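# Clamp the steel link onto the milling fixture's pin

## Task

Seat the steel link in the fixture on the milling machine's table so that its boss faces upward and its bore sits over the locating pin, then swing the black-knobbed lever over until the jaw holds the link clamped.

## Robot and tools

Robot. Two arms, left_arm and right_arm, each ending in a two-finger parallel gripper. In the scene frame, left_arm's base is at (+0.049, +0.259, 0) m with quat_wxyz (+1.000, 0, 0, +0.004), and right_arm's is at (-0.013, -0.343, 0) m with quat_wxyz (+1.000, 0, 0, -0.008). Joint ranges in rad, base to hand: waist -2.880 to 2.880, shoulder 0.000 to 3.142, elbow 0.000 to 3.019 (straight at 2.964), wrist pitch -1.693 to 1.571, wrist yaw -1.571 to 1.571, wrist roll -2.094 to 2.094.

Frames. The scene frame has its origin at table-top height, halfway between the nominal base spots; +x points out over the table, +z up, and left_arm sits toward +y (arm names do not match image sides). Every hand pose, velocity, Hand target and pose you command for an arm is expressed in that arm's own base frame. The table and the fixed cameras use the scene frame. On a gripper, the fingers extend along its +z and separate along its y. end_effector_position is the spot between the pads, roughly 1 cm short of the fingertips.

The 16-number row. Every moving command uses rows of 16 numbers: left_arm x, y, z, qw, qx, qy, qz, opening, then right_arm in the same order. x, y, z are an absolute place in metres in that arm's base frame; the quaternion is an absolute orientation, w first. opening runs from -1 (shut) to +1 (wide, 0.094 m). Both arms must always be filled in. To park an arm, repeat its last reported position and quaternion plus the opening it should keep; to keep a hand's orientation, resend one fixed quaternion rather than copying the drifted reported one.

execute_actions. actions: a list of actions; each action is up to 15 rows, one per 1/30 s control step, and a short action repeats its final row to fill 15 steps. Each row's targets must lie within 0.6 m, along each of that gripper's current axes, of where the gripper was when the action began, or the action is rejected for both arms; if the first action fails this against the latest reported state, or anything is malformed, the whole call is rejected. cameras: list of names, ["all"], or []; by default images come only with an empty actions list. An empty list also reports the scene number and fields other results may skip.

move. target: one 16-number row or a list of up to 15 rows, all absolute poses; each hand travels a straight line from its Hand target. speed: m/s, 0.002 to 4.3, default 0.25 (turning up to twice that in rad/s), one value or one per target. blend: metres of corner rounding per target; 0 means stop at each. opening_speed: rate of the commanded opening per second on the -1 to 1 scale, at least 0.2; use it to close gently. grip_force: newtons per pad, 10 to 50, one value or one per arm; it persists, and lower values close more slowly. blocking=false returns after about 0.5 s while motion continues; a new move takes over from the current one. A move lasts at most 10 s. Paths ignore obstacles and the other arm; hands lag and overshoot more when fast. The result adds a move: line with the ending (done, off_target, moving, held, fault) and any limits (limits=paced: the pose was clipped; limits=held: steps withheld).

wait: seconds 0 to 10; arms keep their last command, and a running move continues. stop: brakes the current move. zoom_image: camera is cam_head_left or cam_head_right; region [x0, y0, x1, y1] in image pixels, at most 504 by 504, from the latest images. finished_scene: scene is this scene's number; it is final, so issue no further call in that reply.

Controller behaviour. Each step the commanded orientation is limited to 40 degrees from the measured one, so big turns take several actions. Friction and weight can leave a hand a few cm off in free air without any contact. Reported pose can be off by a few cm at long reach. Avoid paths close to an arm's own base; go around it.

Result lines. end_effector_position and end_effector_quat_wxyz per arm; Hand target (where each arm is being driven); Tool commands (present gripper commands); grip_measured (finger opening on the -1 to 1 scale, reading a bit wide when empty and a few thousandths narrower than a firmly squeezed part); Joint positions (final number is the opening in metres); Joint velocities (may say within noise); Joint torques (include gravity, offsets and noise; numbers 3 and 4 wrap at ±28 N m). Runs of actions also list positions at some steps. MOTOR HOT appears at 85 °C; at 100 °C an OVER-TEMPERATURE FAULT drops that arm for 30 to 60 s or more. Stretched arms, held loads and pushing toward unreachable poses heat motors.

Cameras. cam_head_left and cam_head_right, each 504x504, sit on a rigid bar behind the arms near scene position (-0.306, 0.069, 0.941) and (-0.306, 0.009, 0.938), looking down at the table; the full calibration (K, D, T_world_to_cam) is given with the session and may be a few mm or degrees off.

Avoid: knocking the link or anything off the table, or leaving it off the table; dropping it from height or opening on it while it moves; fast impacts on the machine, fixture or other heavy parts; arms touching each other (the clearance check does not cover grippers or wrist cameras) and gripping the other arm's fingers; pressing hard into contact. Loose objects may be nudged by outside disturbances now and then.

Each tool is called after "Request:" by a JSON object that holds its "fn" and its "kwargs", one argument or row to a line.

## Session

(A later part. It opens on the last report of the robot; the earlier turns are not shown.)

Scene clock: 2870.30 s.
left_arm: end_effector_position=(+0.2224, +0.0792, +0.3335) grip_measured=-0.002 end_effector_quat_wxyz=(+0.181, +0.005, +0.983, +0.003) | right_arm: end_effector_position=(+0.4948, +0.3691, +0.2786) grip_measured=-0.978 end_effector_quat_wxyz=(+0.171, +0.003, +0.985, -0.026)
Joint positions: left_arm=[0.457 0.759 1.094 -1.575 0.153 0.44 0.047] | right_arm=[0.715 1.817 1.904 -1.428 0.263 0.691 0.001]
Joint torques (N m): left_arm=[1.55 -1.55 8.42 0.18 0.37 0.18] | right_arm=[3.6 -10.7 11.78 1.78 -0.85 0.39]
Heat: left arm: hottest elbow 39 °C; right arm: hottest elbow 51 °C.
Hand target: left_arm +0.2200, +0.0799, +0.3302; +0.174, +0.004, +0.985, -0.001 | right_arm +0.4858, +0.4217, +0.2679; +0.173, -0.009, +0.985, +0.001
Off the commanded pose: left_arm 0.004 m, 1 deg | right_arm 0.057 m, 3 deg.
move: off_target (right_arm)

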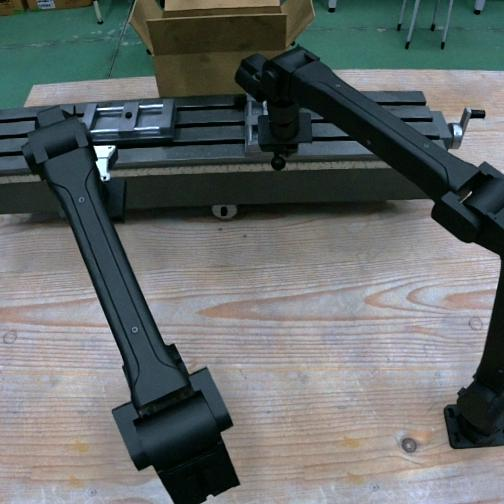

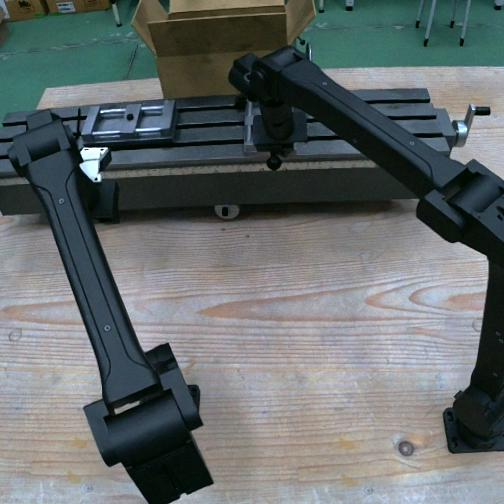

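Request:
{"fn": "move", "kwargs": {
  "target": [
    [0.22, 0.08, 0.33, 0.1736, 0.0039, 0.9848, -0.0007, 0.0, 0.508, 0.335, 0.285, 0.1736, -0.0079, 0.9848, 0.0007, -1.0],
    [0.22, 0.08, 0.33, 0.1736, 0.0039, 0.9848, -0.0007, 0.0, 0.505, 0.33, 0.40, 0.1736, -0.0079, 0.9848, 0.0007, -1.0],
    [0.22, 0.08, 0.33, 0.1736, 0.0039, 0.9848, -0.0007, 0.0, 0.500, 0.425, 0.38, 0.1305, -0.0079, 0.9914, 0.0007, -1.0],
    [0.22, 0.08, 0.33, 0.1736, 0.0039, 0.9848, -0.0007, 0.0, 0.500, 0.425, 0.295, 0.1305, -0.0079, 0.9914, 0.0007, -1.0]
  ],
  "speed": 0.2,
  "blend": [0.01, 0.02, 0.01, 0]
}}

Request:
{"fn": "move", "kwargs": {
  "target": [
    [0.22, 0.08, 0.33, 0.1736, 0.0039, 0.9848, -0.0007, 0.0, 0.5023, 0.375, 0.290, 0.1305, -0.0079, 0.9914, 0.0007, -1.0],
    [0.22, 0.08, 0.33, 0.1736, 0.0039, 0.9848, -0.0007, 0.0, 0.512, 0.338, 0.290, 0.1305, -0.0079, 0.9914, 0.0007, -1.0],
    [0.22, 0.08, 0.33, 0.1736, 0.0039, 0.9848, -0.0007, 0.0, 0.535, 0.310, 0.290, 0.1305, -0.0079, 0.9914, 0.0007, -1.0],
    [0.22, 0.08, 0.33, 0.1736, 0.0039, 0.9848, -0.0007, 0.0, 0.565, 0.298, 0.290, 0.1305, -0.0079, 0.9914, 0.0007, -1.0],
    [0.22, 0.08, 0.33, 0.1736, 0.0039, 0.9848, -0.0007, 0.0, 0.600, 0.296, 0.290, 0.1305, -0.0079, 0.9914, 0.0007, -1.0],
    [0.22, 0.08, 0.33, 0.1736, 0.0039, 0.9848, -0.0007, 0.0, 0.53, 0.325, 0.30, 0.1305, -0.0079, 0.9914, 0.0007, -1.0],
    [0.22, 0.08, 0.33, 0.1736, 0.0039, 0.9848, -0.0007, 0.0, 0.52, 0.25, 0.42, 0.1736, -0.0079, 0.9848, 0.0007, -1.0]
  ],
  "speed": [0.08, 0.08, 0.08, 0.08, 0.08, 0.15, 0.25],
  "blend": [0.01, 0.01, 0.01, 0.01, 0, 0.01, 0],
  "cameras": ["all"]
}}

Request:
{"fn": "zoom_image", "kwargs": {
  "camera": "cam_head_left",
  "region": [240, 70, 340, 170]
}}

Request:
{"fn": "zoom_image", "kwargs": {
  "camera": "cam_head_right",
  "region": [240, 70, 340, 170]
}}

Scene clock: 2903.30 s.
left_arm: end_effector_position=(+0.2224, +0.0792, +0.3335) grip_measured=-0.002 end_effector_quat_wxyz=(+0.181, +0.005, +0.983, +0.003) | right_arm: end_effector_position=(+0.4982, +0.4273, +0.2838) grip_measured=-0.978 end_effector_quat_wxyz=(+0.121, -0.016, +0.992, -0.010)
Joint positions: left_arm=[0.457 0.759 1.094 -1.575 0.153 0.44 0.047] | right_arm=[0.757 1.999 2.207 -1.611 0.178 0.709 0.001]
Joint torques (N m): left_arm=[1.79 -1.55 8.43 0.21 0.37 0.18] | right_arm=[-0.91 -18.32 7.65 0.98 0.04 0.02]
Heat: left arm: hottest elbow 39 °C; right arm: hottest elbow 49 °C.
Hand target: left_arm +0.2200, +0.0799, +0.3302; +0.174, +0.004, +0.985, -0.001 | right_arm +0.4998, +0.4250, +0.2951; +0.130, -0.008, +0.991, +0.001
Off the commanded pose: left_arm 0.004 m, 1 deg | right_arm 0.012 m, 2 deg.
move: off_target (right_arm)

Scene clock: 2907.90 s.
left_arm: end_effector_position=(+0.2224, +0.0792, +0.3335) grip_measured=-0.002 end_effector_quat_wxyz=(+0.181, +0.005, +0.983, +0.003) | right_arm: end_effector_position=(+0.5154, +0.2489, +0.4036) grip_measured=-0.978 end_effector_quat_wxyz=(+0.164, -0.006, +0.986, -0.005)
Joint positions: left_arm=[0.457 0.759 1.094 -1.575 0.153 0.44 0.047] | right_arm=[0.5 1.73 2.121 -1.674 0.162 0.464 0.001]
Joint torques (N m): left_arm=[1.61 -1.61 8.39 0.21 0.35 0.17] | right_arm=[-0.67 -12.92 10.97 0.55 0.1 -0.18]
Heat: left arm: hottest elbow 39 °C; right arm: hottest elbow 49 °C.
Hand target: left_arm +0.2200, +0.0799, +0.3302; +0.174, +0.004, +0.985, -0.001 | right_arm +0.5194, +0.2497, +0.4195; +0.178, -0.008, +0.984, +0.003
Off the commanded pose: left_arm 0.004 m, 1 deg | right_arm 0.017 m, 1 deg.
joint sent to its limit (right arm) — joint 4 (wrist pitch), lower limit. The joint targets still meet the commanded pose.
move: off_target (right_arm)

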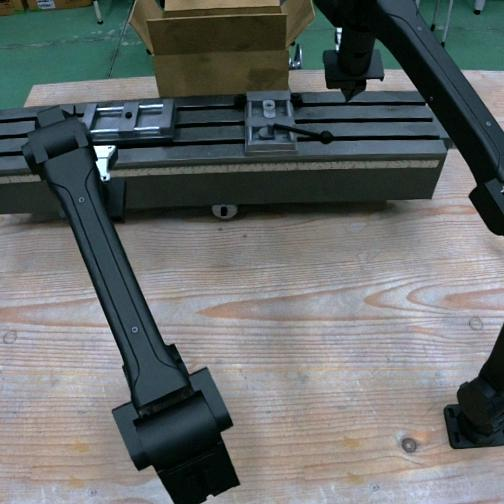

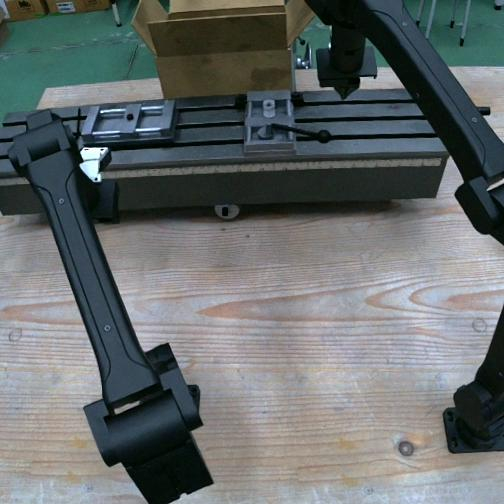

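Scaled by 5.040 from the camera's 504x504 image, which has a finer 720x720 frame.

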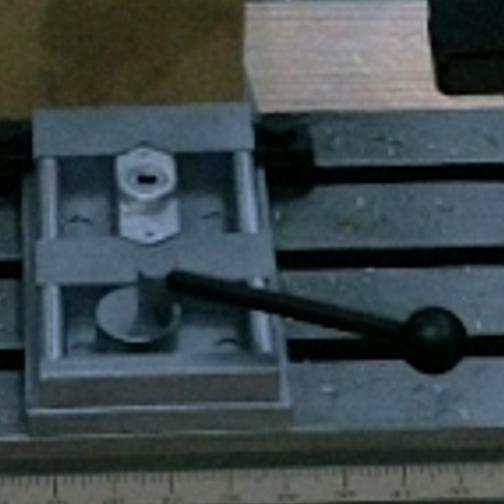

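Scaled by 5.040 from the camera's 504x504 image, which has a finer 720x720 frame.

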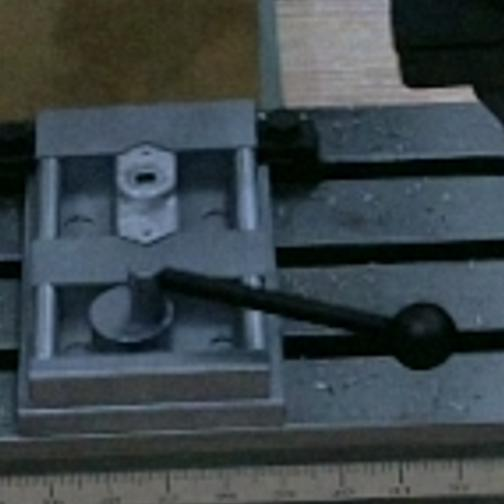

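Request:
{"fn": "move", "kwargs": {
  "target": [
    [0.22, 0.08, 0.33, 0.1736, 0.0039, 0.9848, -0.0007, 0.0, 0.60, 0.20, 0.37, 0.1736, -0.0079, 0.9848, 0.0007, -1.0],
    [0.22, 0.08, 0.33, 0.1736, 0.0039, 0.9848, -0.0007, 0.0, 0.618, 0.303, 0.345, 0.1736, -0.0079, 0.9848, 0.0007, -1.0],
    [0.22, 0.08, 0.33, 0.1736, 0.0039, 0.9848, -0.0007, 0.0, 0.6175, 0.305, 0.283, 0.1736, -0.0079, 0.9848, 0.0007, -1.0],
    [0.22, 0.08, 0.33, 0.1736, 0.0039, 0.9848, -0.0007, 0.0, 0.5846, 0.3037, 0.278, 0.1736, -0.0079, 0.9848, 0.0007, -1.0],
    [0.22, 0.08, 0.33, 0.1736, 0.0039, 0.9848, -0.0007, 0.0, 0.5564, 0.3139, 0.275, 0.1736, -0.0079, 0.9848, 0.0007, -1.0],
    [0.22, 0.08, 0.33, 0.1736, 0.0039, 0.9848, -0.0007, 0.0, 0.528, 0.331, 0.273, 0.1736, -0.0079, 0.9848, 0.0007, -1.0],
    [0.22, 0.08, 0.33, 0.1736, 0.0039, 0.9848, -0.0007, 0.0, 0.505, 0.350, 0.272, 0.1736, -0.0079, 0.9848, 0.0007, -1.0],
    [0.22, 0.08, 0.33, 0.1736, 0.0039, 0.9848, -0.0007, 0.0, 0.492, 0.385, 0.270, 0.1736, -0.0079, 0.9848, 0.0007, -1.0],
    [0.22, 0.08, 0.33, 0.1736, 0.0039, 0.9848, -0.0007, 0.0, 0.490, 0.428, 0.268, 0.1736, -0.0079, 0.9848, 0.0007, -1.0]
  ],
  "speed": [0.3, 0.25, 0.15, 0.1, 0.1, 0.1, 0.1, 0.1, 0.1],
  "blend": [0.02, 0.02, 0.01, 0.01, 0.01, 0.01, 0.01, 0.01, 0],
  "cameras": ["all"]
}}

Request:
{"fn": "zoom_image", "kwargs": {
  "camera": "cam_head_left",
  "region": [240, 70, 340, 170]
}}

Request:
{"fn": "zoom_image", "kwargs": {
  "camera": "cam_head_right",
  "region": [240, 70, 340, 170]
}}

Scene clock: 2939.77 s.
left_arm: end_effector_position=(+0.2224, +0.0792, +0.3335) grip_measured=-0.002 end_effector_quat_wxyz=(+0.181, +0.005, +0.983, +0.003) | right_arm: end_effector_position=(+0.4993, +0.3751, +0.2892) grip_measured=-0.978 end_effector_quat_wxyz=(+0.186, +0.011, +0.982, -0.019)
Joint positions: left_arm=[0.457 0.759 1.094 -1.575 0.153 0.44 0.047] | right_arm=[0.721 1.82 1.93 -1.421 0.275 0.708 0.001]
Joint torques (N m): left_arm=[1.73 -1.44 8.4 0.21 0.36 0.18] | right_arm=[3.43 -10.17 10.7 1.47 -1.25 0.26]
Heat: left arm: hottest elbow 39 °C; right arm: hottest elbow 51 °C.
Hand target: left_arm +0.2200, +0.0799, +0.3302; +0.174, +0.004, +0.985, -0.001 | right_arm +0.4863, +0.4247, +0.2679; +0.174, -0.008, +0.985, +0.000
Off the commanded pose: left_arm 0.004 m, 1 deg | right_arm 0.058 m, 3 deg.
move: off_target (right_arm)

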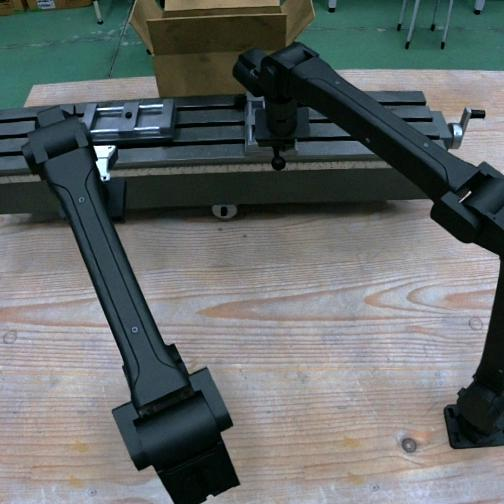

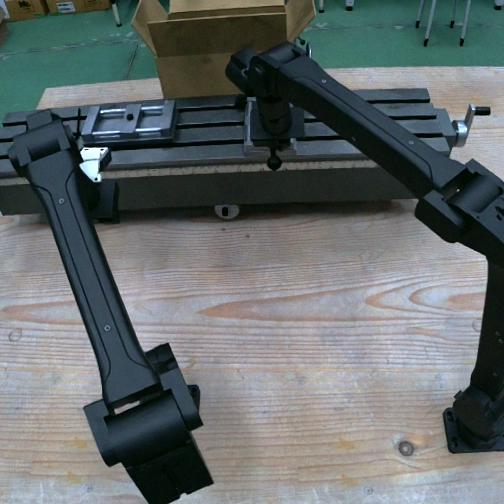

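Scaled by 5.040 from the camera's 504x504 image, which has a finer 720x720 frame.

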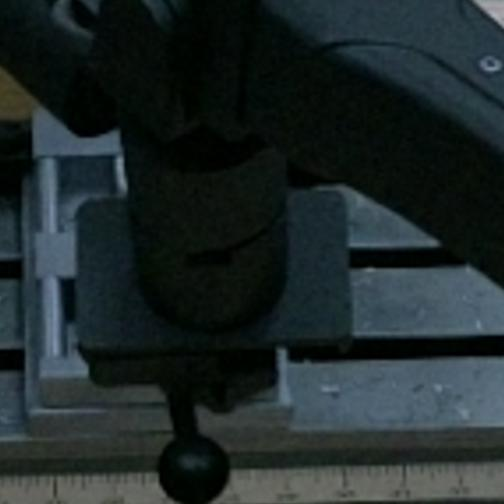

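Scaled by 5.040 from the camera's 504x504 image, which has a finer 720x720 frame.

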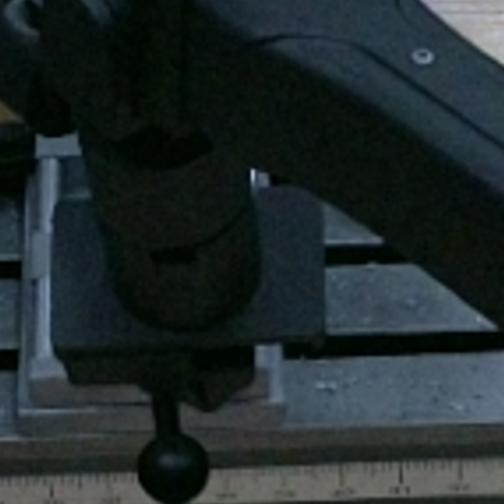

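Request:
{"fn": "move", "kwargs": {
  "target": [
    [0.22, 0.08, 0.33, 0.1736, 0.0039, 0.9848, -0.0007, 0.0, 0.508, 0.335, 0.29, 0.1736, -0.0079, 0.9848, 0.0007, -1.0],
    [0.22, 0.08, 0.33, 0.1736, 0.0039, 0.9848, -0.0007, 0.0, 0.505, 0.33, 0.40, 0.1736, -0.0079, 0.9848, 0.0007, -1.0],
    [0.22, 0.08, 0.33, 0.1736, 0.0039, 0.9848, -0.0007, 0.0, 0.500, 0.425, 0.38, 0.1305, -0.0079, 0.9914, 0.0007, -1.0],
    [0.22, 0.08, 0.33, 0.1736, 0.0039, 0.9848, -0.0007, 0.0, 0.500, 0.425, 0.295, 0.1305, -0.0079, 0.9914, 0.0007, -1.0]
  ],
  "speed": 0.2,
  "blend": [0.01, 0.02, 0.01, 0],
  "cameras": ["all"]
}}

Request:
{"fn": "zoom_image", "kwargs": {
  "camera": "cam_head_left",
  "region": [240, 70, 340, 170]
}}

Request:
{"fn": "move", "kwargs": {
  "target": [
    [0.22, 0.08, 0.33, 0.1736, 0.0039, 0.9848, -0.0007, 0.0, 0.5023, 0.375, 0.290, 0.1305, -0.0079, 0.9914, 0.0007, -1.0],
    [0.22, 0.08, 0.33, 0.1736, 0.0039, 0.9848, -0.0007, 0.0, 0.512, 0.338, 0.290, 0.1305, -0.0079, 0.9914, 0.0007, -1.0],
    [0.22, 0.08, 0.33, 0.1736, 0.0039, 0.9848, -0.0007, 0.0, 0.535, 0.310, 0.290, 0.1305, -0.0079, 0.9914, 0.0007, -1.0],
    [0.22, 0.08, 0.33, 0.1736, 0.0039, 0.9848, -0.0007, 0.0, 0.565, 0.298, 0.290, 0.1305, -0.0079, 0.9914, 0.0007, -1.0],
    [0.22, 0.08, 0.33, 0.1736, 0.0039, 0.9848, -0.0007, 0.0, 0.615, 0.296, 0.290, 0.1305, -0.0079, 0.9914, 0.0007, -1.0],
    [0.22, 0.08, 0.33, 0.1736, 0.0039, 0.9848, -0.0007, 0.0, 0.53, 0.325, 0.30, 0.1305, -0.0079, 0.9914, 0.0007, -1.0],
    [0.35, -0.02, 0.40, 0.1736, 0.0039, 0.9848, -0.0007, 0.0, 0.52, 0.25, 0.42, 0.1736, -0.0079, 0.9848, 0.0007, -1.0]
  ],
  "speed": [0.08, 0.08, 0.08, 0.08, 0.08, 0.15, 0.25],
  "blend": [0.01, 0.01, 0.01, 0.01, 0, 0.01, 0],
  "cameras": ["all"]
}}

Request:
{"fn": "zoom_image", "kwargs": {
  "camera": "cam_head_left",
  "region": [240, 70, 340, 170]
}}

Scene clock: 3045.17 s.
left_arm: end_effector_position=(+0.2224, +0.0792, +0.3335) grip_measured=-0.002 end_effector_quat_wxyz=(+0.181, +0.005, +0.983, +0.003) | right_arm: end_effector_position=(+0.4984, +0.4271, +0.2835) grip_measured=-0.978 end_effector_quat_wxyz=(+0.121, -0.016, +0.992, -0.010)
Joint positions: left_arm=[0.457 0.759 1.094 -1.575 0.153 0.44 0.047] | right_arm=[0.756 2 2.207 -1.611 0.178 0.709 0.001]
Joint torques (N m): left_arm=[1.61 -1.67 8.42 0.21 0.36 0.18] | right_arm=[-0.85 -18.14 7.68 0.94 0.06 0.03]
Heat: left arm: hottest elbow 38 °C; right arm: hottest elbow 52 °C.
Hand target: left_arm +0.2200, +0.0799, +0.3302; +0.174, +0.004, +0.985, -0.001 | right_arm +0.5000, +0.4249, +0.2949; +0.130, -0.008, +0.991, +0.001
Off the commanded pose: left_arm 0.004 m, 1 deg | right_arm 0.012 m, 2 deg.
move: off_target (right_arm)

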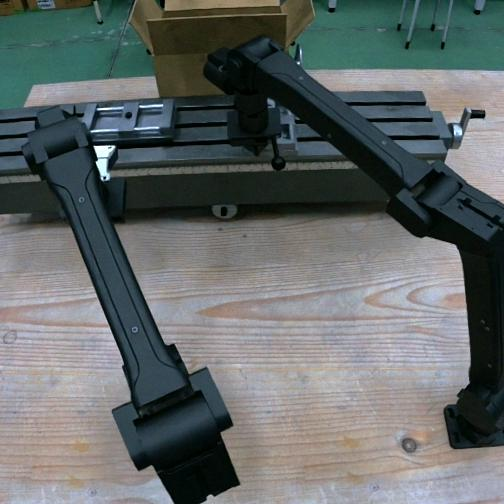

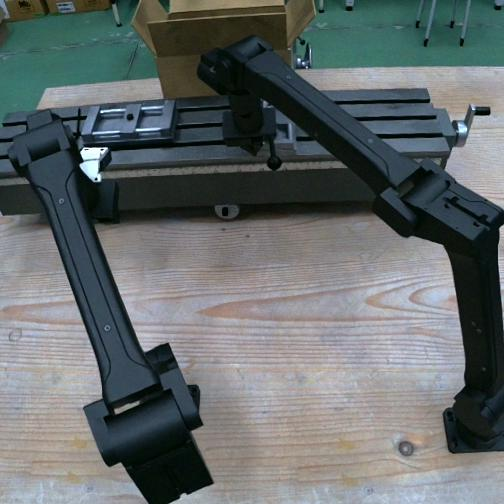

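Scaled by 5.040 from the camera's 504x504 image, which has a finer 720x720 frame.

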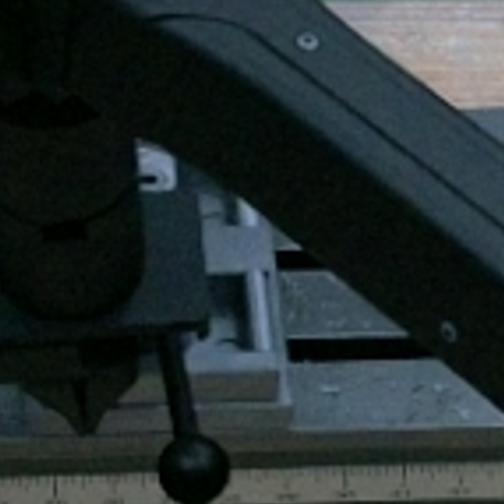

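Scene clock: 3050.40 s.
left_arm: end_effector_position=(+0.3446, -0.0166, +0.3809) grip_measured=-0.002 end_effector_quat_wxyz=(+0.158, +0.004, +0.987, -0.001) | right_arm: end_effector_position=(+0.5148, +0.2535, +0.3989) grip_measured=-0.978 end_effector_quat_wxyz=(+0.159, -0.010, +0.987, -0.006)
Joint positions: left_arm=[-0.054 1.085 1.403 -1.572 -0.014 -0.043 0.047] | right_arm=[0.507 1.736 2.118 -1.674 0.16 0.463 0.001]
Joint torques (N m): left_arm=[0.26 -6.01 12.68 0.16 -0.18 0] | right_arm=[-1.2 -13.22 11.08 0.5 0.21 -0.15]
Heat: left arm: hottest elbow 39 °C; right arm: hottest elbow 51 °C.
Hand target: left_arm +0.3494, -0.0199, +0.3995; +0.174, +0.004, +0.985, -0.001 | right_arm +0.5192, +0.2496, +0.4195; +0.178, -0.008, +0.984, +0.003
Off the commanded pose: left_arm 0.020 m, 2 deg | right_arm 0.022 m, 2 deg.
joint sent to its limit (right arm) — joint 4 (wrist pitch), lower limit. The joint targets still meet the commanded pose.
move: off_target (left_arm, right_arm)

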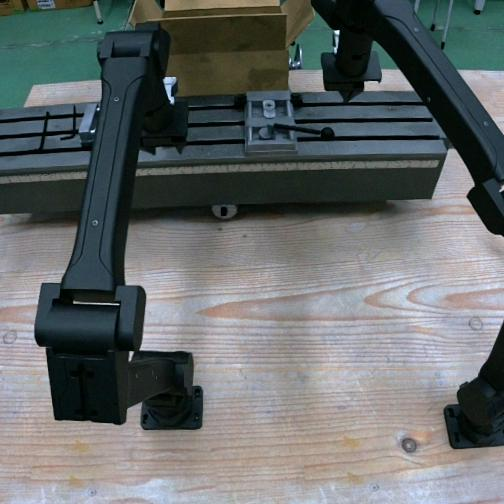

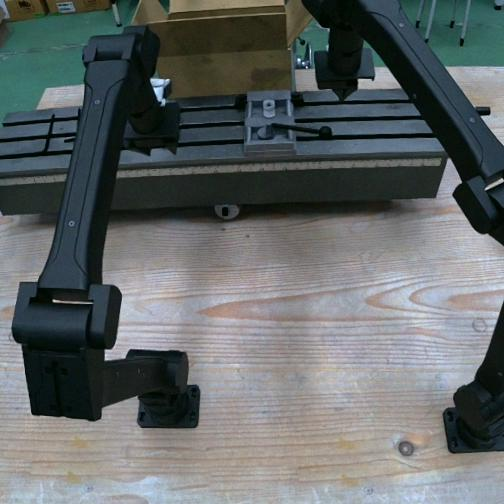

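Scaled by 5.040 from the camera's 504x504 image, which has a finer 720x720 frame.

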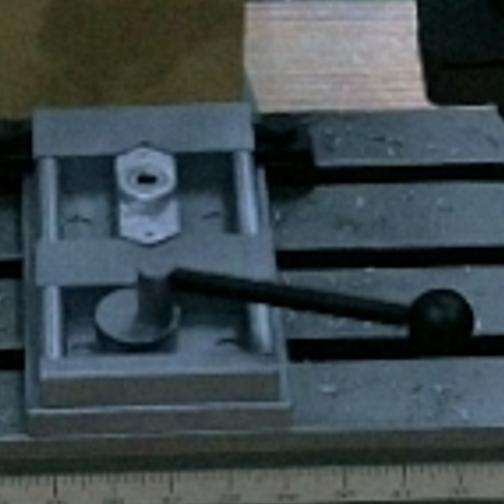

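Request:
{"fn": "move", "kwargs": {
  "target": [
    [0.50, -0.15, 0.42, 0.1736, 0.0039, 0.9848, -0.0007, 0.0, 0.58, 0.13, 0.38, 0.1736, -0.0079, 0.9848, 0.0007, -1.0],
    [0.605, -0.2155, 0.36, 0.1822, 0.0039, 0.9833, -0.0007, 0.0, 0.58, 0.13, 0.38, 0.1736, -0.0079, 0.9848, 0.0007, -1.0],
    [0.600, -0.2165, 0.295, 0.1822, 0.0039, 0.9833, -0.0007, 0.0, 0.58, 0.13, 0.38, 0.1736, -0.0079, 0.9848, 0.0007, -1.0]
  ],
  "speed": [0.3, 0.25, 0.12],
  "blend": [0.03, 0.01, 0]
}}

Request:
{"fn": "move", "kwargs": {
  "target": [
    [0.600, -0.2165, 0.293, 0.1822, 0.0039, 0.9833, -0.0007, -0.8, 0.58, 0.13, 0.38, 0.1736, -0.0079, 0.9848, 0.0007, -1.0],
    [0.603, -0.214, 0.40, 0.1822, 0.0039, 0.9833, -0.0007, -0.8, 0.58, 0.13, 0.38, 0.1736, -0.0079, 0.9848, 0.0007, -1.0],
    [0.42, -0.25, 0.36, 0.172, 0.13, 0.976, -0.023, -0.8, 0.58, 0.13, 0.38, 0.1736, -0.0079, 0.9848, 0.0007, -1.0],
    [0.1985, -0.2281, 0.15, 0.1676, 0.2587, 0.9502, -0.0456, -0.8, 0.58, 0.13, 0.38, 0.1736, -0.0079, 0.9848, 0.0007, -1.0],
    [0.1985, -0.2281, 0.035, 0.1676, 0.2587, 0.9502, -0.0456, -0.8, 0.58, 0.13, 0.38, 0.1736, -0.0079, 0.9848, 0.0007, -1.0]
  ],
  "speed": [0.1, 0.2, 0.3, 0.3, 0.12],
  "opening_speed": 2,
  "blend": [0, 0.02, 0.04, 0.02, 0],
  "cameras": ["all"]
}}

Request:
{"fn": "zoom_image", "kwargs": {
  "camera": "cam_head_left",
  "region": [210, 250, 310, 350]
}}

Scene clock: 3069.40 s.
left_arm: end_effector_position=(+0.6011, -0.2101, +0.2898) grip_measured=-0.002 end_effector_quat_wxyz=(+0.173, +0.004, +0.985, +0.003) | right_arm: end_effector_position=(+0.5764, +0.1304, +0.3799) grip_measured=-0.978 end_effector_quat_wxyz=(+0.169, -0.005, +0.986, -0.002)
Joint positions: left_arm=[-0.37 1.812 1.921 -1.356 -0.127 -0.341 0.047] | right_arm=[0.248 1.728 2.048 -1.562 0.083 0.223 0.001]
Joint torques (N m): left_arm=[0.26 -19.55 8.85 0.98 -0.32 -0.01] | right_arm=[-0.91 -13.39 7.73 1.32 -0.11 -0.17]
Heat: left arm: hottest elbow 41 °C; right arm: hottest elbow 49 °C.
Hand target: left_arm +0.6000, -0.2164, +0.2949; +0.182, +0.004, +0.983, -0.001 | right_arm +0.5800, +0.1301, +0.3800; +0.174, -0.008, +0.985, +0.001
Off the commanded pose: left_arm 0.008 m, 1 deg | right_arm 0.004 m, 1 deg.
move: done

Scene clock: 3073.97 s.
left_arm: end_effector_position=(+0.1980, -0.2236, +0.0351) grip_measured=-0.440 end_effector_quat_wxyz=(+0.163, +0.259, +0.951, -0.043) | right_arm: end_effector_position=(+0.5764, +0.1304, +0.3799) grip_measured=-0.978 end_effector_quat_wxyz=(+0.169, -0.005, +0.986, -0.002)
Joint positions: left_arm=[-0.919 1.12 0.469 -0.607 -0.128 -0.367 0.026] | right_arm=[0.248 1.728 2.048 -1.562 0.083 0.223 0.001]
Joint torques (N m): left_arm=[0.21 -4.6 7.36 1.07 -0.33 -0.01] | right_arm=[-0.85 -13.45 7.77 1.25 -0.09 -0.15]
Heat: left arm: hottest elbow 40 °C; right arm: hottest elbow 49 °C.
Hand target: left_arm +0.1985, -0.2281, +0.0352; +0.168, +0.259, +0.950, -0.046 | right_arm +0.5800, +0.1301, +0.3800; +0.174, -0.008, +0.985, +0.001
Off the commanded pose: left_arm 0.005 m, 1 deg | right_arm 0.004 m, 1 deg.
move: done

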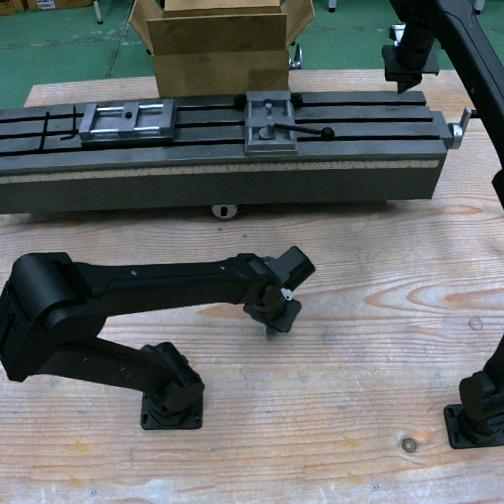

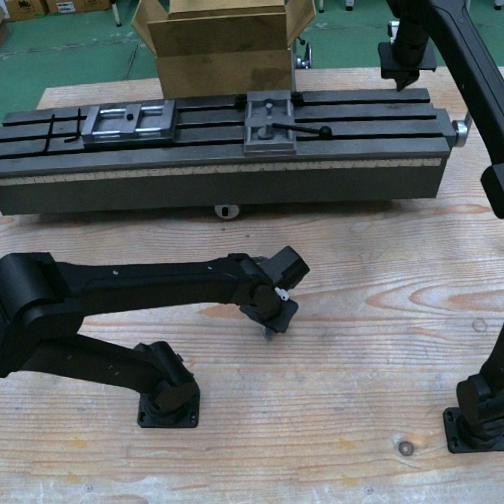

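Scaled by 5.040 from the camera's 504x504 image, which has a finer 720x720 frame.

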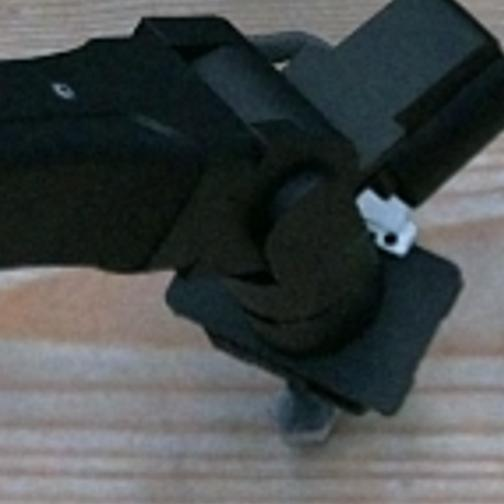

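Request:
{"fn": "move", "kwargs": {
  "target": [
    [0.1985, -0.2281, 0.026, 0.1676, 0.2587, 0.9502, -0.0456, -0.8, 0.58, 0.13, 0.38, 0.1736, -0.0079, 0.9848, 0.0007, -1],
    [0.1985, -0.2281, 0.0165, 0.1676, 0.2587, 0.9502, -0.0456, -0.8, 0.58, 0.13, 0.38, 0.1736, -0.0079, 0.9848, 0.0007, -1]
  ],
  "speed": 0.03,
  "cameras": []
}}

Scene clock: 3138.60 s.
left_arm: end_effector_position=(+0.2004, -0.2261, +0.0210) grip_measured=-0.440 end_effector_quat_wxyz=(+0.168, +0.258, +0.950, -0.046) | right_arm: end_effector_position=(+0.5764, +0.1304, +0.3799) grip_measured=-0.978 end_effector_quat_wxyz=(+0.169, -0.005, +0.986, -0.002)
Joint positions: left_arm=[-0.919 1.163 0.448 -0.53 -0.13 -0.367 0.026] | right_arm=[0.248 1.728 2.048 -1.562 0.083 0.223 0.001]
Joint torques (N m): left_arm=[0.32 -4.25 6.54 1.2 -0.28 -0.01] | right_arm=[-0.79 -13.45 7.79 1.33 -0.11 -0.14]
Heat: left arm: hottest elbow 37 °C; right arm: hottest elbow 46 °C.
Hand target: left_arm +0.1985, -0.2280, +0.0167; +0.168, +0.259, +0.950, -0.046 | right_arm +0.5800, +0.1301, +0.3800; +0.174, -0.008, +0.985, +0.001
Off the commanded pose: left_arm 0.005 m, 0 deg | right_arm 0.004 m, 1 deg.
move: done
No camera images: "cameras" was empty.

Request:
{"fn": "move", "kwargs": {
  "target": [
    [0.1985, -0.2281, 0.0165, 0.1676, 0.2587, 0.9502, -0.0456, 0.0, 0.58, 0.13, 0.38, 0.1736, -0.0079, 0.9848, 0.0007, -1],
    [0.1985, -0.2281, 0.08, 0.1676, 0.2587, 0.9502, -0.0456, 0.3, 0.58, 0.13, 0.38, 0.1736, -0.0079, 0.9848, 0.0007, -1],
    [0.2, -0.03, 0.25, 0.1736, 0.0039, 0.9848, -0.0007, 0.6, 0.58, 0.13, 0.38, 0.1736, -0.0079, 0.9848, 0.0007, -1]
  ],
  "speed": [0.1, 0.1, 0.3],
  "blend": [0, 0.02, 0],
  "cameras": ["cam_head_left", "cam_head_right"]
}}

Request:
{"fn": "zoom_image", "kwargs": {
  "camera": "cam_head_left",
  "region": [200, 240, 400, 340]
}}

Request:
{"fn": "zoom_image", "kwargs": {
  "camera": "cam_head_left",
  "region": [200, 70, 360, 170]
}}

Scene clock: 3159.90 s.
left_arm: end_effector_position=(+0.1927, -0.0300, +0.2281) grip_measured=+0.597 end_effector_quat_wxyz=(+0.158, +0.005, +0.987, +0.003) | right_arm: end_effector_position=(+0.5764, +0.1304, +0.3799) grip_measured=-0.978 end_effector_quat_wxyz=(+0.169, -0.005, +0.986, -0.002)
Joint positions: left_arm=[-0.216 0.585 0.763 -1.44 -0.072 -0.195 0.075] | right_arm=[0.248 1.728 2.048 -1.562 0.083 0.223 0.001]
Joint torques (N m): left_arm=[1.73 0.5 13.11 0.2 0.1 0.19] | right_arm=[-0.67 -13.39 7.83 1.28 -0.1 -0.15]
Heat: left arm: hottest elbow 38 °C; right arm: hottest elbow 46 °C.
Hand target: left_arm +0.1995, -0.0299, +0.2495; +0.174, +0.004, +0.985, +0.000 | right_arm +0.5800, +0.1301, +0.3800; +0.174, -0.008, +0.985, +0.001
Off the commanded pose: left_arm 0.023 m, 2 deg | right_arm 0.004 m, 1 deg.
move: off_target (left_arm); blend cut to 0 m at target 2; target 2's new opening was sent with left_arm's hand 0.025 m and 2 deg from that target; target 3's new opening was sent with left_arm's hand 0.023 m and 2 deg from that target

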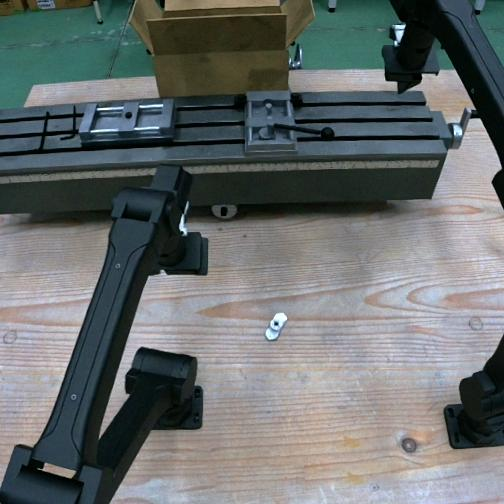

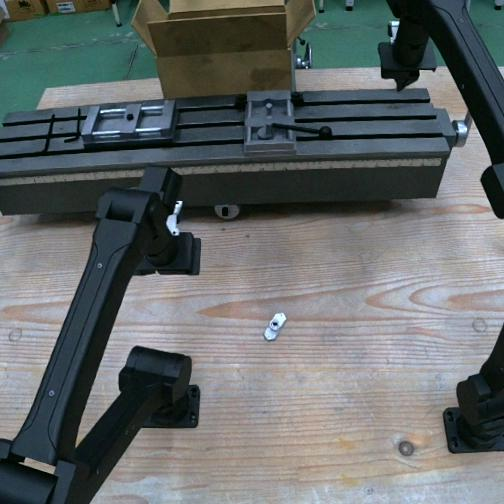

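Scaled by 2.520 from the camera's 504x504 image, which has a finer 720x720 frame.

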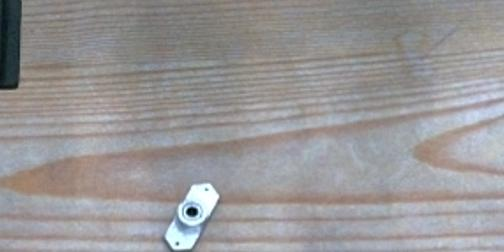

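Scaled by 3.150 from the camera's 504x504 image, which has a finer 720x720 frame.

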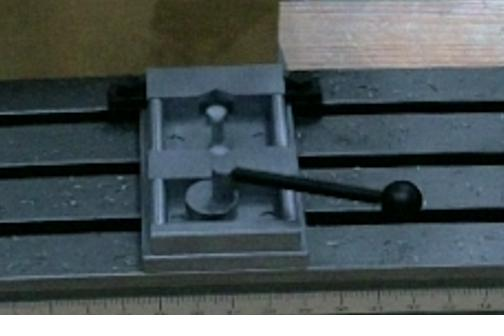

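Request:
{"fn": "move", "kwargs": {
  "target": [
    [0.203, -0.222, 0.085, 0.1676, 0.2587, 0.9502, -0.0456, 0.6, 0.58, 0.13, 0.38, 0.1736, -0.0079, 0.9848, 0.0007, -1],
    [0.203, -0.224, 0.0165, 0.1676, 0.2587, 0.9502, -0.0456, 0.6, 0.58, 0.13, 0.38, 0.1736, -0.0079, 0.9848, 0.0007, -1],
    [0.203, -0.224, 0.0165, 0.1676, 0.2587, 0.9502, -0.0456, -0.8, 0.58, 0.13, 0.38, 0.1736, -0.0079, 0.9848, 0.0007, -1],
    [0.21, -0.224, 0.15, 0.1676, 0.2587, 0.9502, -0.0456, -0.8, 0.58, 0.13, 0.38, 0.1736, -0.0079, 0.9848, 0.0007, -1],
    [0.45, -0.26, 0.37, 0.1721, 0.1325, 0.9759, -0.0234, -0.8, 0.58, 0.13, 0.38, 0.1736, -0.0079, 0.9848, 0.0007, -1],
    [0.6195, -0.2215, 0.3445, 0.1822, 0.0039, 0.9833, -0.0007, -0.8, 0.58, 0.13, 0.38, 0.1736, -0.0079, 0.9848, 0.0007, -1]
  ],
  "speed": [0.45, 0.15, 0.15, 0.3, 0.45, 0.3],
  "blend": [0.02, 0, 0, 0.04, 0.06, 0],
  "opening_speed": 4,
  "cameras": ["cam_head_left", "cam_head_right"]
}}

Request:
{"fn": "zoom_image", "kwargs": {
  "camera": "cam_head_left",
  "region": [240, 70, 310, 140]
}}

Request:
{"fn": "zoom_image", "kwargs": {
  "camera": "cam_head_right",
  "region": [240, 70, 310, 140]
}}

Scene clock: 3206.63 s.
left_arm: end_effector_position=(+0.6112, -0.2185, +0.3249) grip_measured=-0.442 end_effector_quat_wxyz=(+0.164, +0.010, +0.986, +0.005) | right_arm: end_effector_position=(+0.5764, +0.1304, +0.3799) grip_measured=-0.978 end_effector_quat_wxyz=(+0.169, -0.005, +0.986, -0.002)
Joint positions: left_arm=[-0.376 1.886 2.125 -1.505 -0.125 -0.336 0.026] | right_arm=[0.248 1.728 2.048 -1.562 0.083 0.223 0.001]
Joint torques (N m): left_arm=[0.91 -18.9 13.49 0.09 -0.29 -0.02] | right_arm=[-0.85 -13.51 7.76 1.25 -0.12 -0.16]
Heat: left arm: hottest elbow 44 °C; right arm: hottest elbow 45 °C.
Hand target: left_arm +0.6186, -0.2212, +0.3444; +0.183, +0.004, +0.983, -0.001 | right_arm +0.5800, +0.1301, +0.3800; +0.174, -0.008, +0.985, +0.001
Off the commanded pose: left_arm 0.021 m, 2 deg | right_arm 0.004 m, 1 deg.
move: off_target (left_arm)

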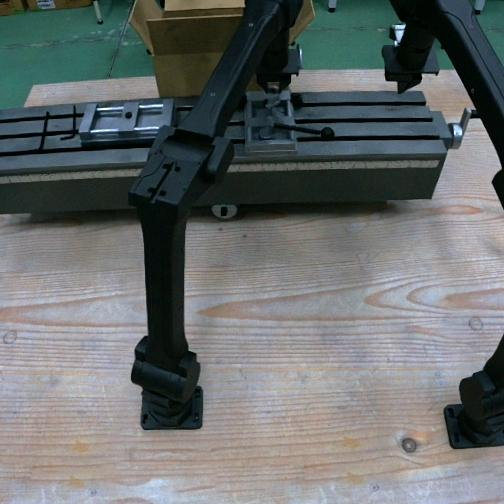

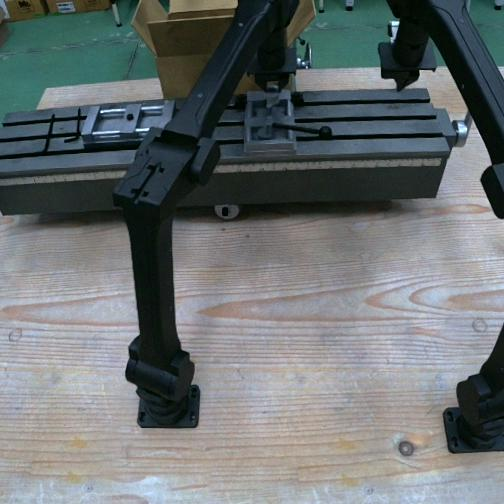

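Scaled by 7.200 from the camera's 504x504 image, which has a finer 720x720 frame.

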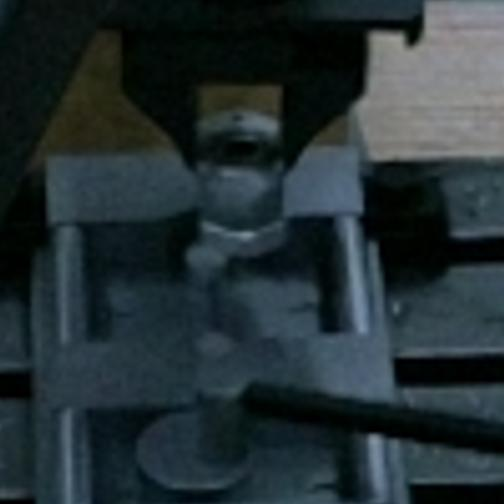

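Scaled by 7.200 from the camera's 504x504 image, which has a finer 720x720 frame.

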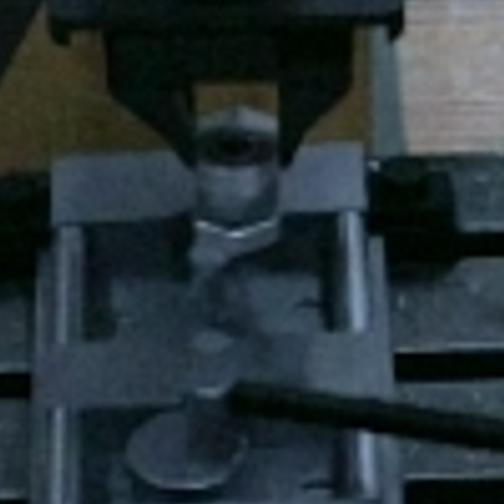

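Request:
{"fn": "move", "kwargs": {
  "target": [
    [0.6085, -0.2018, 0.313, 0.1736, 0.0039, 0.9848, -0.0007, -0.8, 0.58, 0.13, 0.38, 0.1736, -0.0079, 0.9848, 0.0007, -1],
    [0.6085, -0.2018, 0.290, 0.1693, 0.0039, 0.9856, -0.0007, -0.8, 0.58, 0.13, 0.38, 0.1736, -0.0079, 0.9848, 0.0007, -1],
    [0.5905, -0.2018, 0.288, 0.1693, 0.0039, 0.9856, -0.0007, -0.8, 0.58, 0.13, 0.38, 0.1736, -0.0079, 0.9848, 0.0007, -1]
  ],
  "speed": [0.1, 0.06, 0.02],
  "blend": [0.004, 0, 0],
  "cameras": ["cam_head_left", "cam_head_right"]
}}

Request:
{"fn": "zoom_image", "kwargs": {
  "camera": "cam_head_left",
  "region": [240, 70, 310, 140]
}}

Request:
{"fn": "zoom_image", "kwargs": {
  "camera": "cam_head_right",
  "region": [240, 70, 310, 140]
}}

Scene clock: 3226.50 s.
left_arm: end_effector_position=(+0.6002, -0.2072, +0.2911) grip_measured=-0.442 end_effector_quat_wxyz=(+0.181, +0.004, +0.984, -0.007) | right_arm: end_effector_position=(+0.5764, +0.1304, +0.3799) grip_measured=-0.978 end_effector_quat_wxyz=(+0.169, -0.005, +0.986, -0.002)
Joint positions: left_arm=[-0.362 1.791 1.89 -1.324 -0.111 -0.334 0.026] | right_arm=[0.248 1.728 2.048 -1.562 0.083 0.223 0.001]
Joint torques (N m): left_arm=[1.08 -19.49 7.47 -0.08 -0.31 0.09] | right_arm=[-0.62 -13.39 7.71 1.31 -0.09 -0.17]
Heat: left arm: hottest elbow 45 °C; right arm: hottest elbow 45 °C.
Hand target: left_arm +0.5906, -0.2020, +0.2881; +0.169, +0.004, +0.986, -0.001 | right_arm +0.5800, +0.1301, +0.3800; +0.174, -0.008, +0.985, +0.001
Off the commanded pose: left_arm 0.012 m, 2 deg | right_arm 0.004 m, 1 deg.
move: off_target (left_arm)

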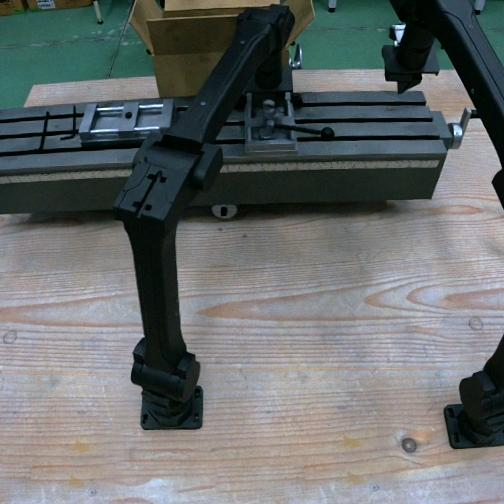

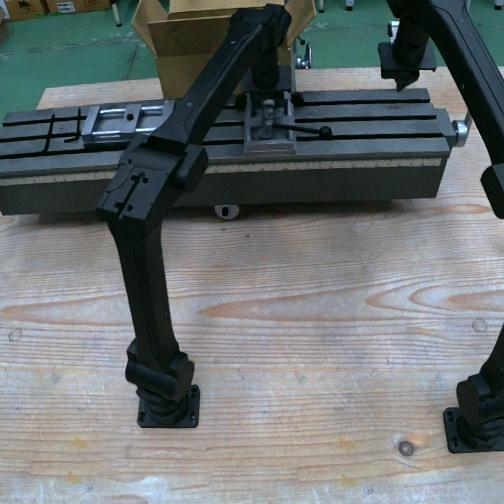

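Scaled by 7.200 from the camera's 504x504 image, which has a finer 720x720 frame.

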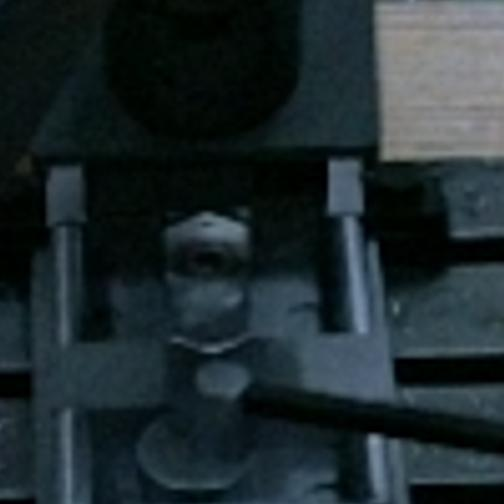

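Scaled by 7.200 from the camera's 504x504 image, which has a finer 720x720 frame.

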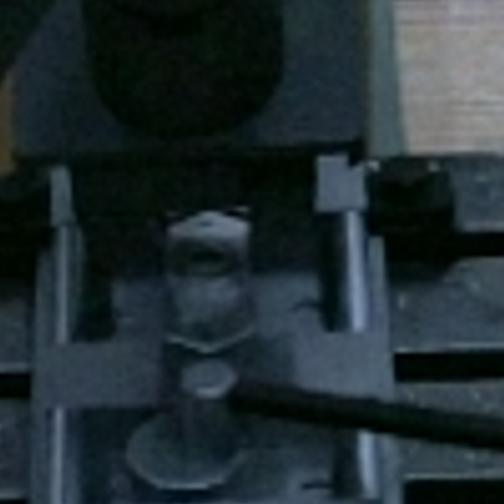

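Request:
{"fn": "move", "kwargs": {
  "target": [
    [0.6, -0.208, 0.288, 0.1736, 0.0039, 0.9848, -0.0007, 0.0, 0.58, 0.13, 0.38, 0.1736, -0.0079, 0.9848, 0.0007, -1],
    [0.602, -0.208, 0.38, 0.1736, 0.0039, 0.9848, -0.0007, 0.0, 0.58, 0.13, 0.38, 0.1736, -0.0079, 0.9848, 0.0007, -1],
    [0.35, 0.06, 0.38, 0.1736, 0.0039, 0.9848, -0.0007, 0.0, 0.6, 0.2, 0.37, 0.1736, -0.0079, 0.9848, 0.0007, -1],
    [0.35, 0.06, 0.38, 0.1736, 0.0039, 0.9848, -0.0007, 0.0, 0.618, 0.303, 0.345, 0.1736, -0.0079, 0.9848, 0.0007, -1],
    [0.35, 0.06, 0.38, 0.1736, 0.0039, 0.9848, -0.0007, 0.0, 0.6175, 0.305, 0.283, 0.1736, -0.0079, 0.9848, 0.0007, -1],
    [0.35, 0.06, 0.38, 0.1736, 0.0039, 0.9848, -0.0007, 0.0, 0.5846, 0.3037, 0.278, 0.1736, -0.0079, 0.9848, 0.0007, -1],
    [0.35, 0.06, 0.38, 0.1736, 0.0039, 0.9848, -0.0007, 0.0, 0.5564, 0.3139, 0.275, 0.1736, -0.0079, 0.9848, 0.0007, -1],
    [0.35, 0.06, 0.38, 0.1736, 0.0039, 0.9848, -0.0007, 0.0, 0.528, 0.331, 0.273, 0.1736, -0.0079, 0.9848, 0.0007, -1],
    [0.35, 0.06, 0.38, 0.1736, 0.0039, 0.9848, -0.0007, 0.0, 0.505, 0.35, 0.272, 0.1736, -0.0079, 0.9848, 0.0007, -1],
    [0.35, 0.06, 0.38, 0.1736, 0.0039, 0.9848, -0.0007, 0.0, 0.492, 0.385, 0.27, 0.1736, -0.0079, 0.9848, 0.0007, -1],
    [0.35, 0.06, 0.38, 0.1736, 0.0039, 0.9848, -0.0007, 0.0, 0.49, 0.428, 0.268, 0.1736, -0.0079, 0.9848, 0.0007, -1],
    [0.35, 0.06, 0.38, 0.1736, 0.0039, 0.9848, -0.0007, 0.0, 0.508, 0.335, 0.285, 0.1736, -0.0079, 0.9848, 0.0007, -1],
    [0.35, 0.06, 0.38, 0.1736, 0.0039, 0.9848, -0.0007, 0.0, 0.52, 0.22, 0.38, 0.1736, -0.0079, 0.9848, 0.0007, -1]
  ],
  "speed": [0.1, 0.2, 0.4, 0.3, 0.15, 0.1, 0.1, 0.1, 0.1, 0.1, 0.1, 0.2, 0.3],
  "blend": [0, 0.02, 0.02, 0.015, 0.01, 0.01, 0.01, 0.01, 0.01, 0.01, 0, 0.03, 0],
  "opening_speed": 4,
  "cameras": ["cam_head_left", "cam_head_right"]
}}

Request:
{"fn": "zoom_image", "kwargs": {
  "camera": "cam_head_left",
  "region": [230, 70, 350, 190]
}}

Scene clock: 3265.63 s.
left_arm: end_effector_position=(+0.3516, +0.0573, +0.3847) grip_measured=-0.002 end_effector_quat_wxyz=(+0.183, +0.004, +0.983, +0.002) | right_arm: end_effector_position=(+0.5118, +0.2171, +0.3605) grip_measured=-0.979 end_effector_quat_wxyz=(+0.157, -0.006, +0.988, -0.008)
Joint positions: left_arm=[0.196 1.086 1.403 -1.525 0.069 0.192 0.047] | right_arm=[0.448 1.643 1.892 -1.539 0.149 0.415 0.001]
Joint torques (N m): left_arm=[1.67 -6.18 8.57 0.23 0.27 0.18] | right_arm=[-0.56 -11.93 11.88 0.5 -0.03 -0.16]
Heat: left arm: hottest elbow 40 °C; right arm: hottest elbow 45 °C.
Hand target: left_arm +0.3500, +0.0600, +0.3799; +0.173, +0.004, +0.985, -0.001 | right_arm +0.5192, +0.2196, +0.3798; +0.174, -0.008, +0.985, +0.001
Off the commanded pose: left_arm 0.006 m, 1 deg | right_arm 0.021 m, 2 deg.
move: off_target (right_arm)

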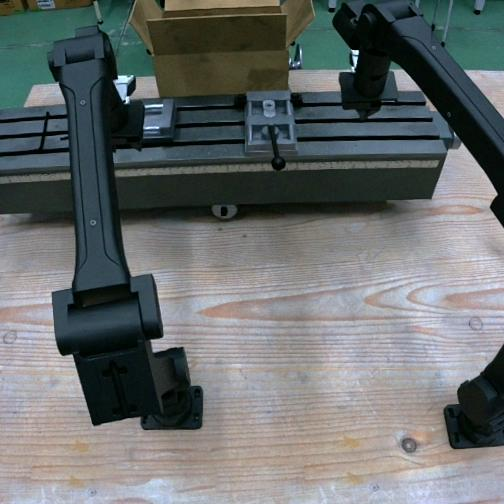

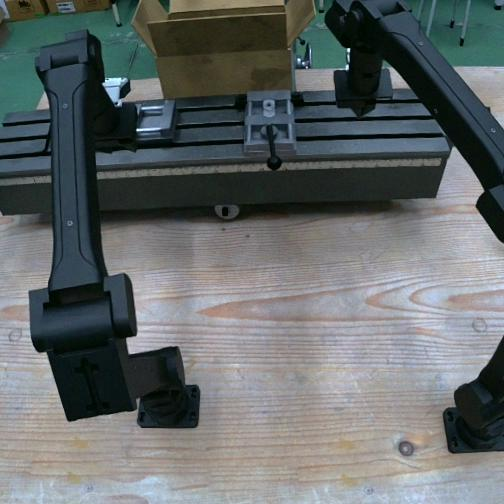

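Scaled by 4.200 from the camera's 504x504 image, which has a finer 720x720 frame.

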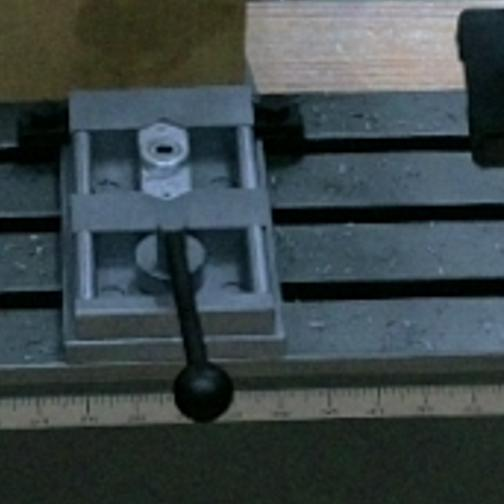

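Request:
{"fn": "finished_scene", "kwargs": {
  "scene": 1
}}

The scene is finished: the task was done.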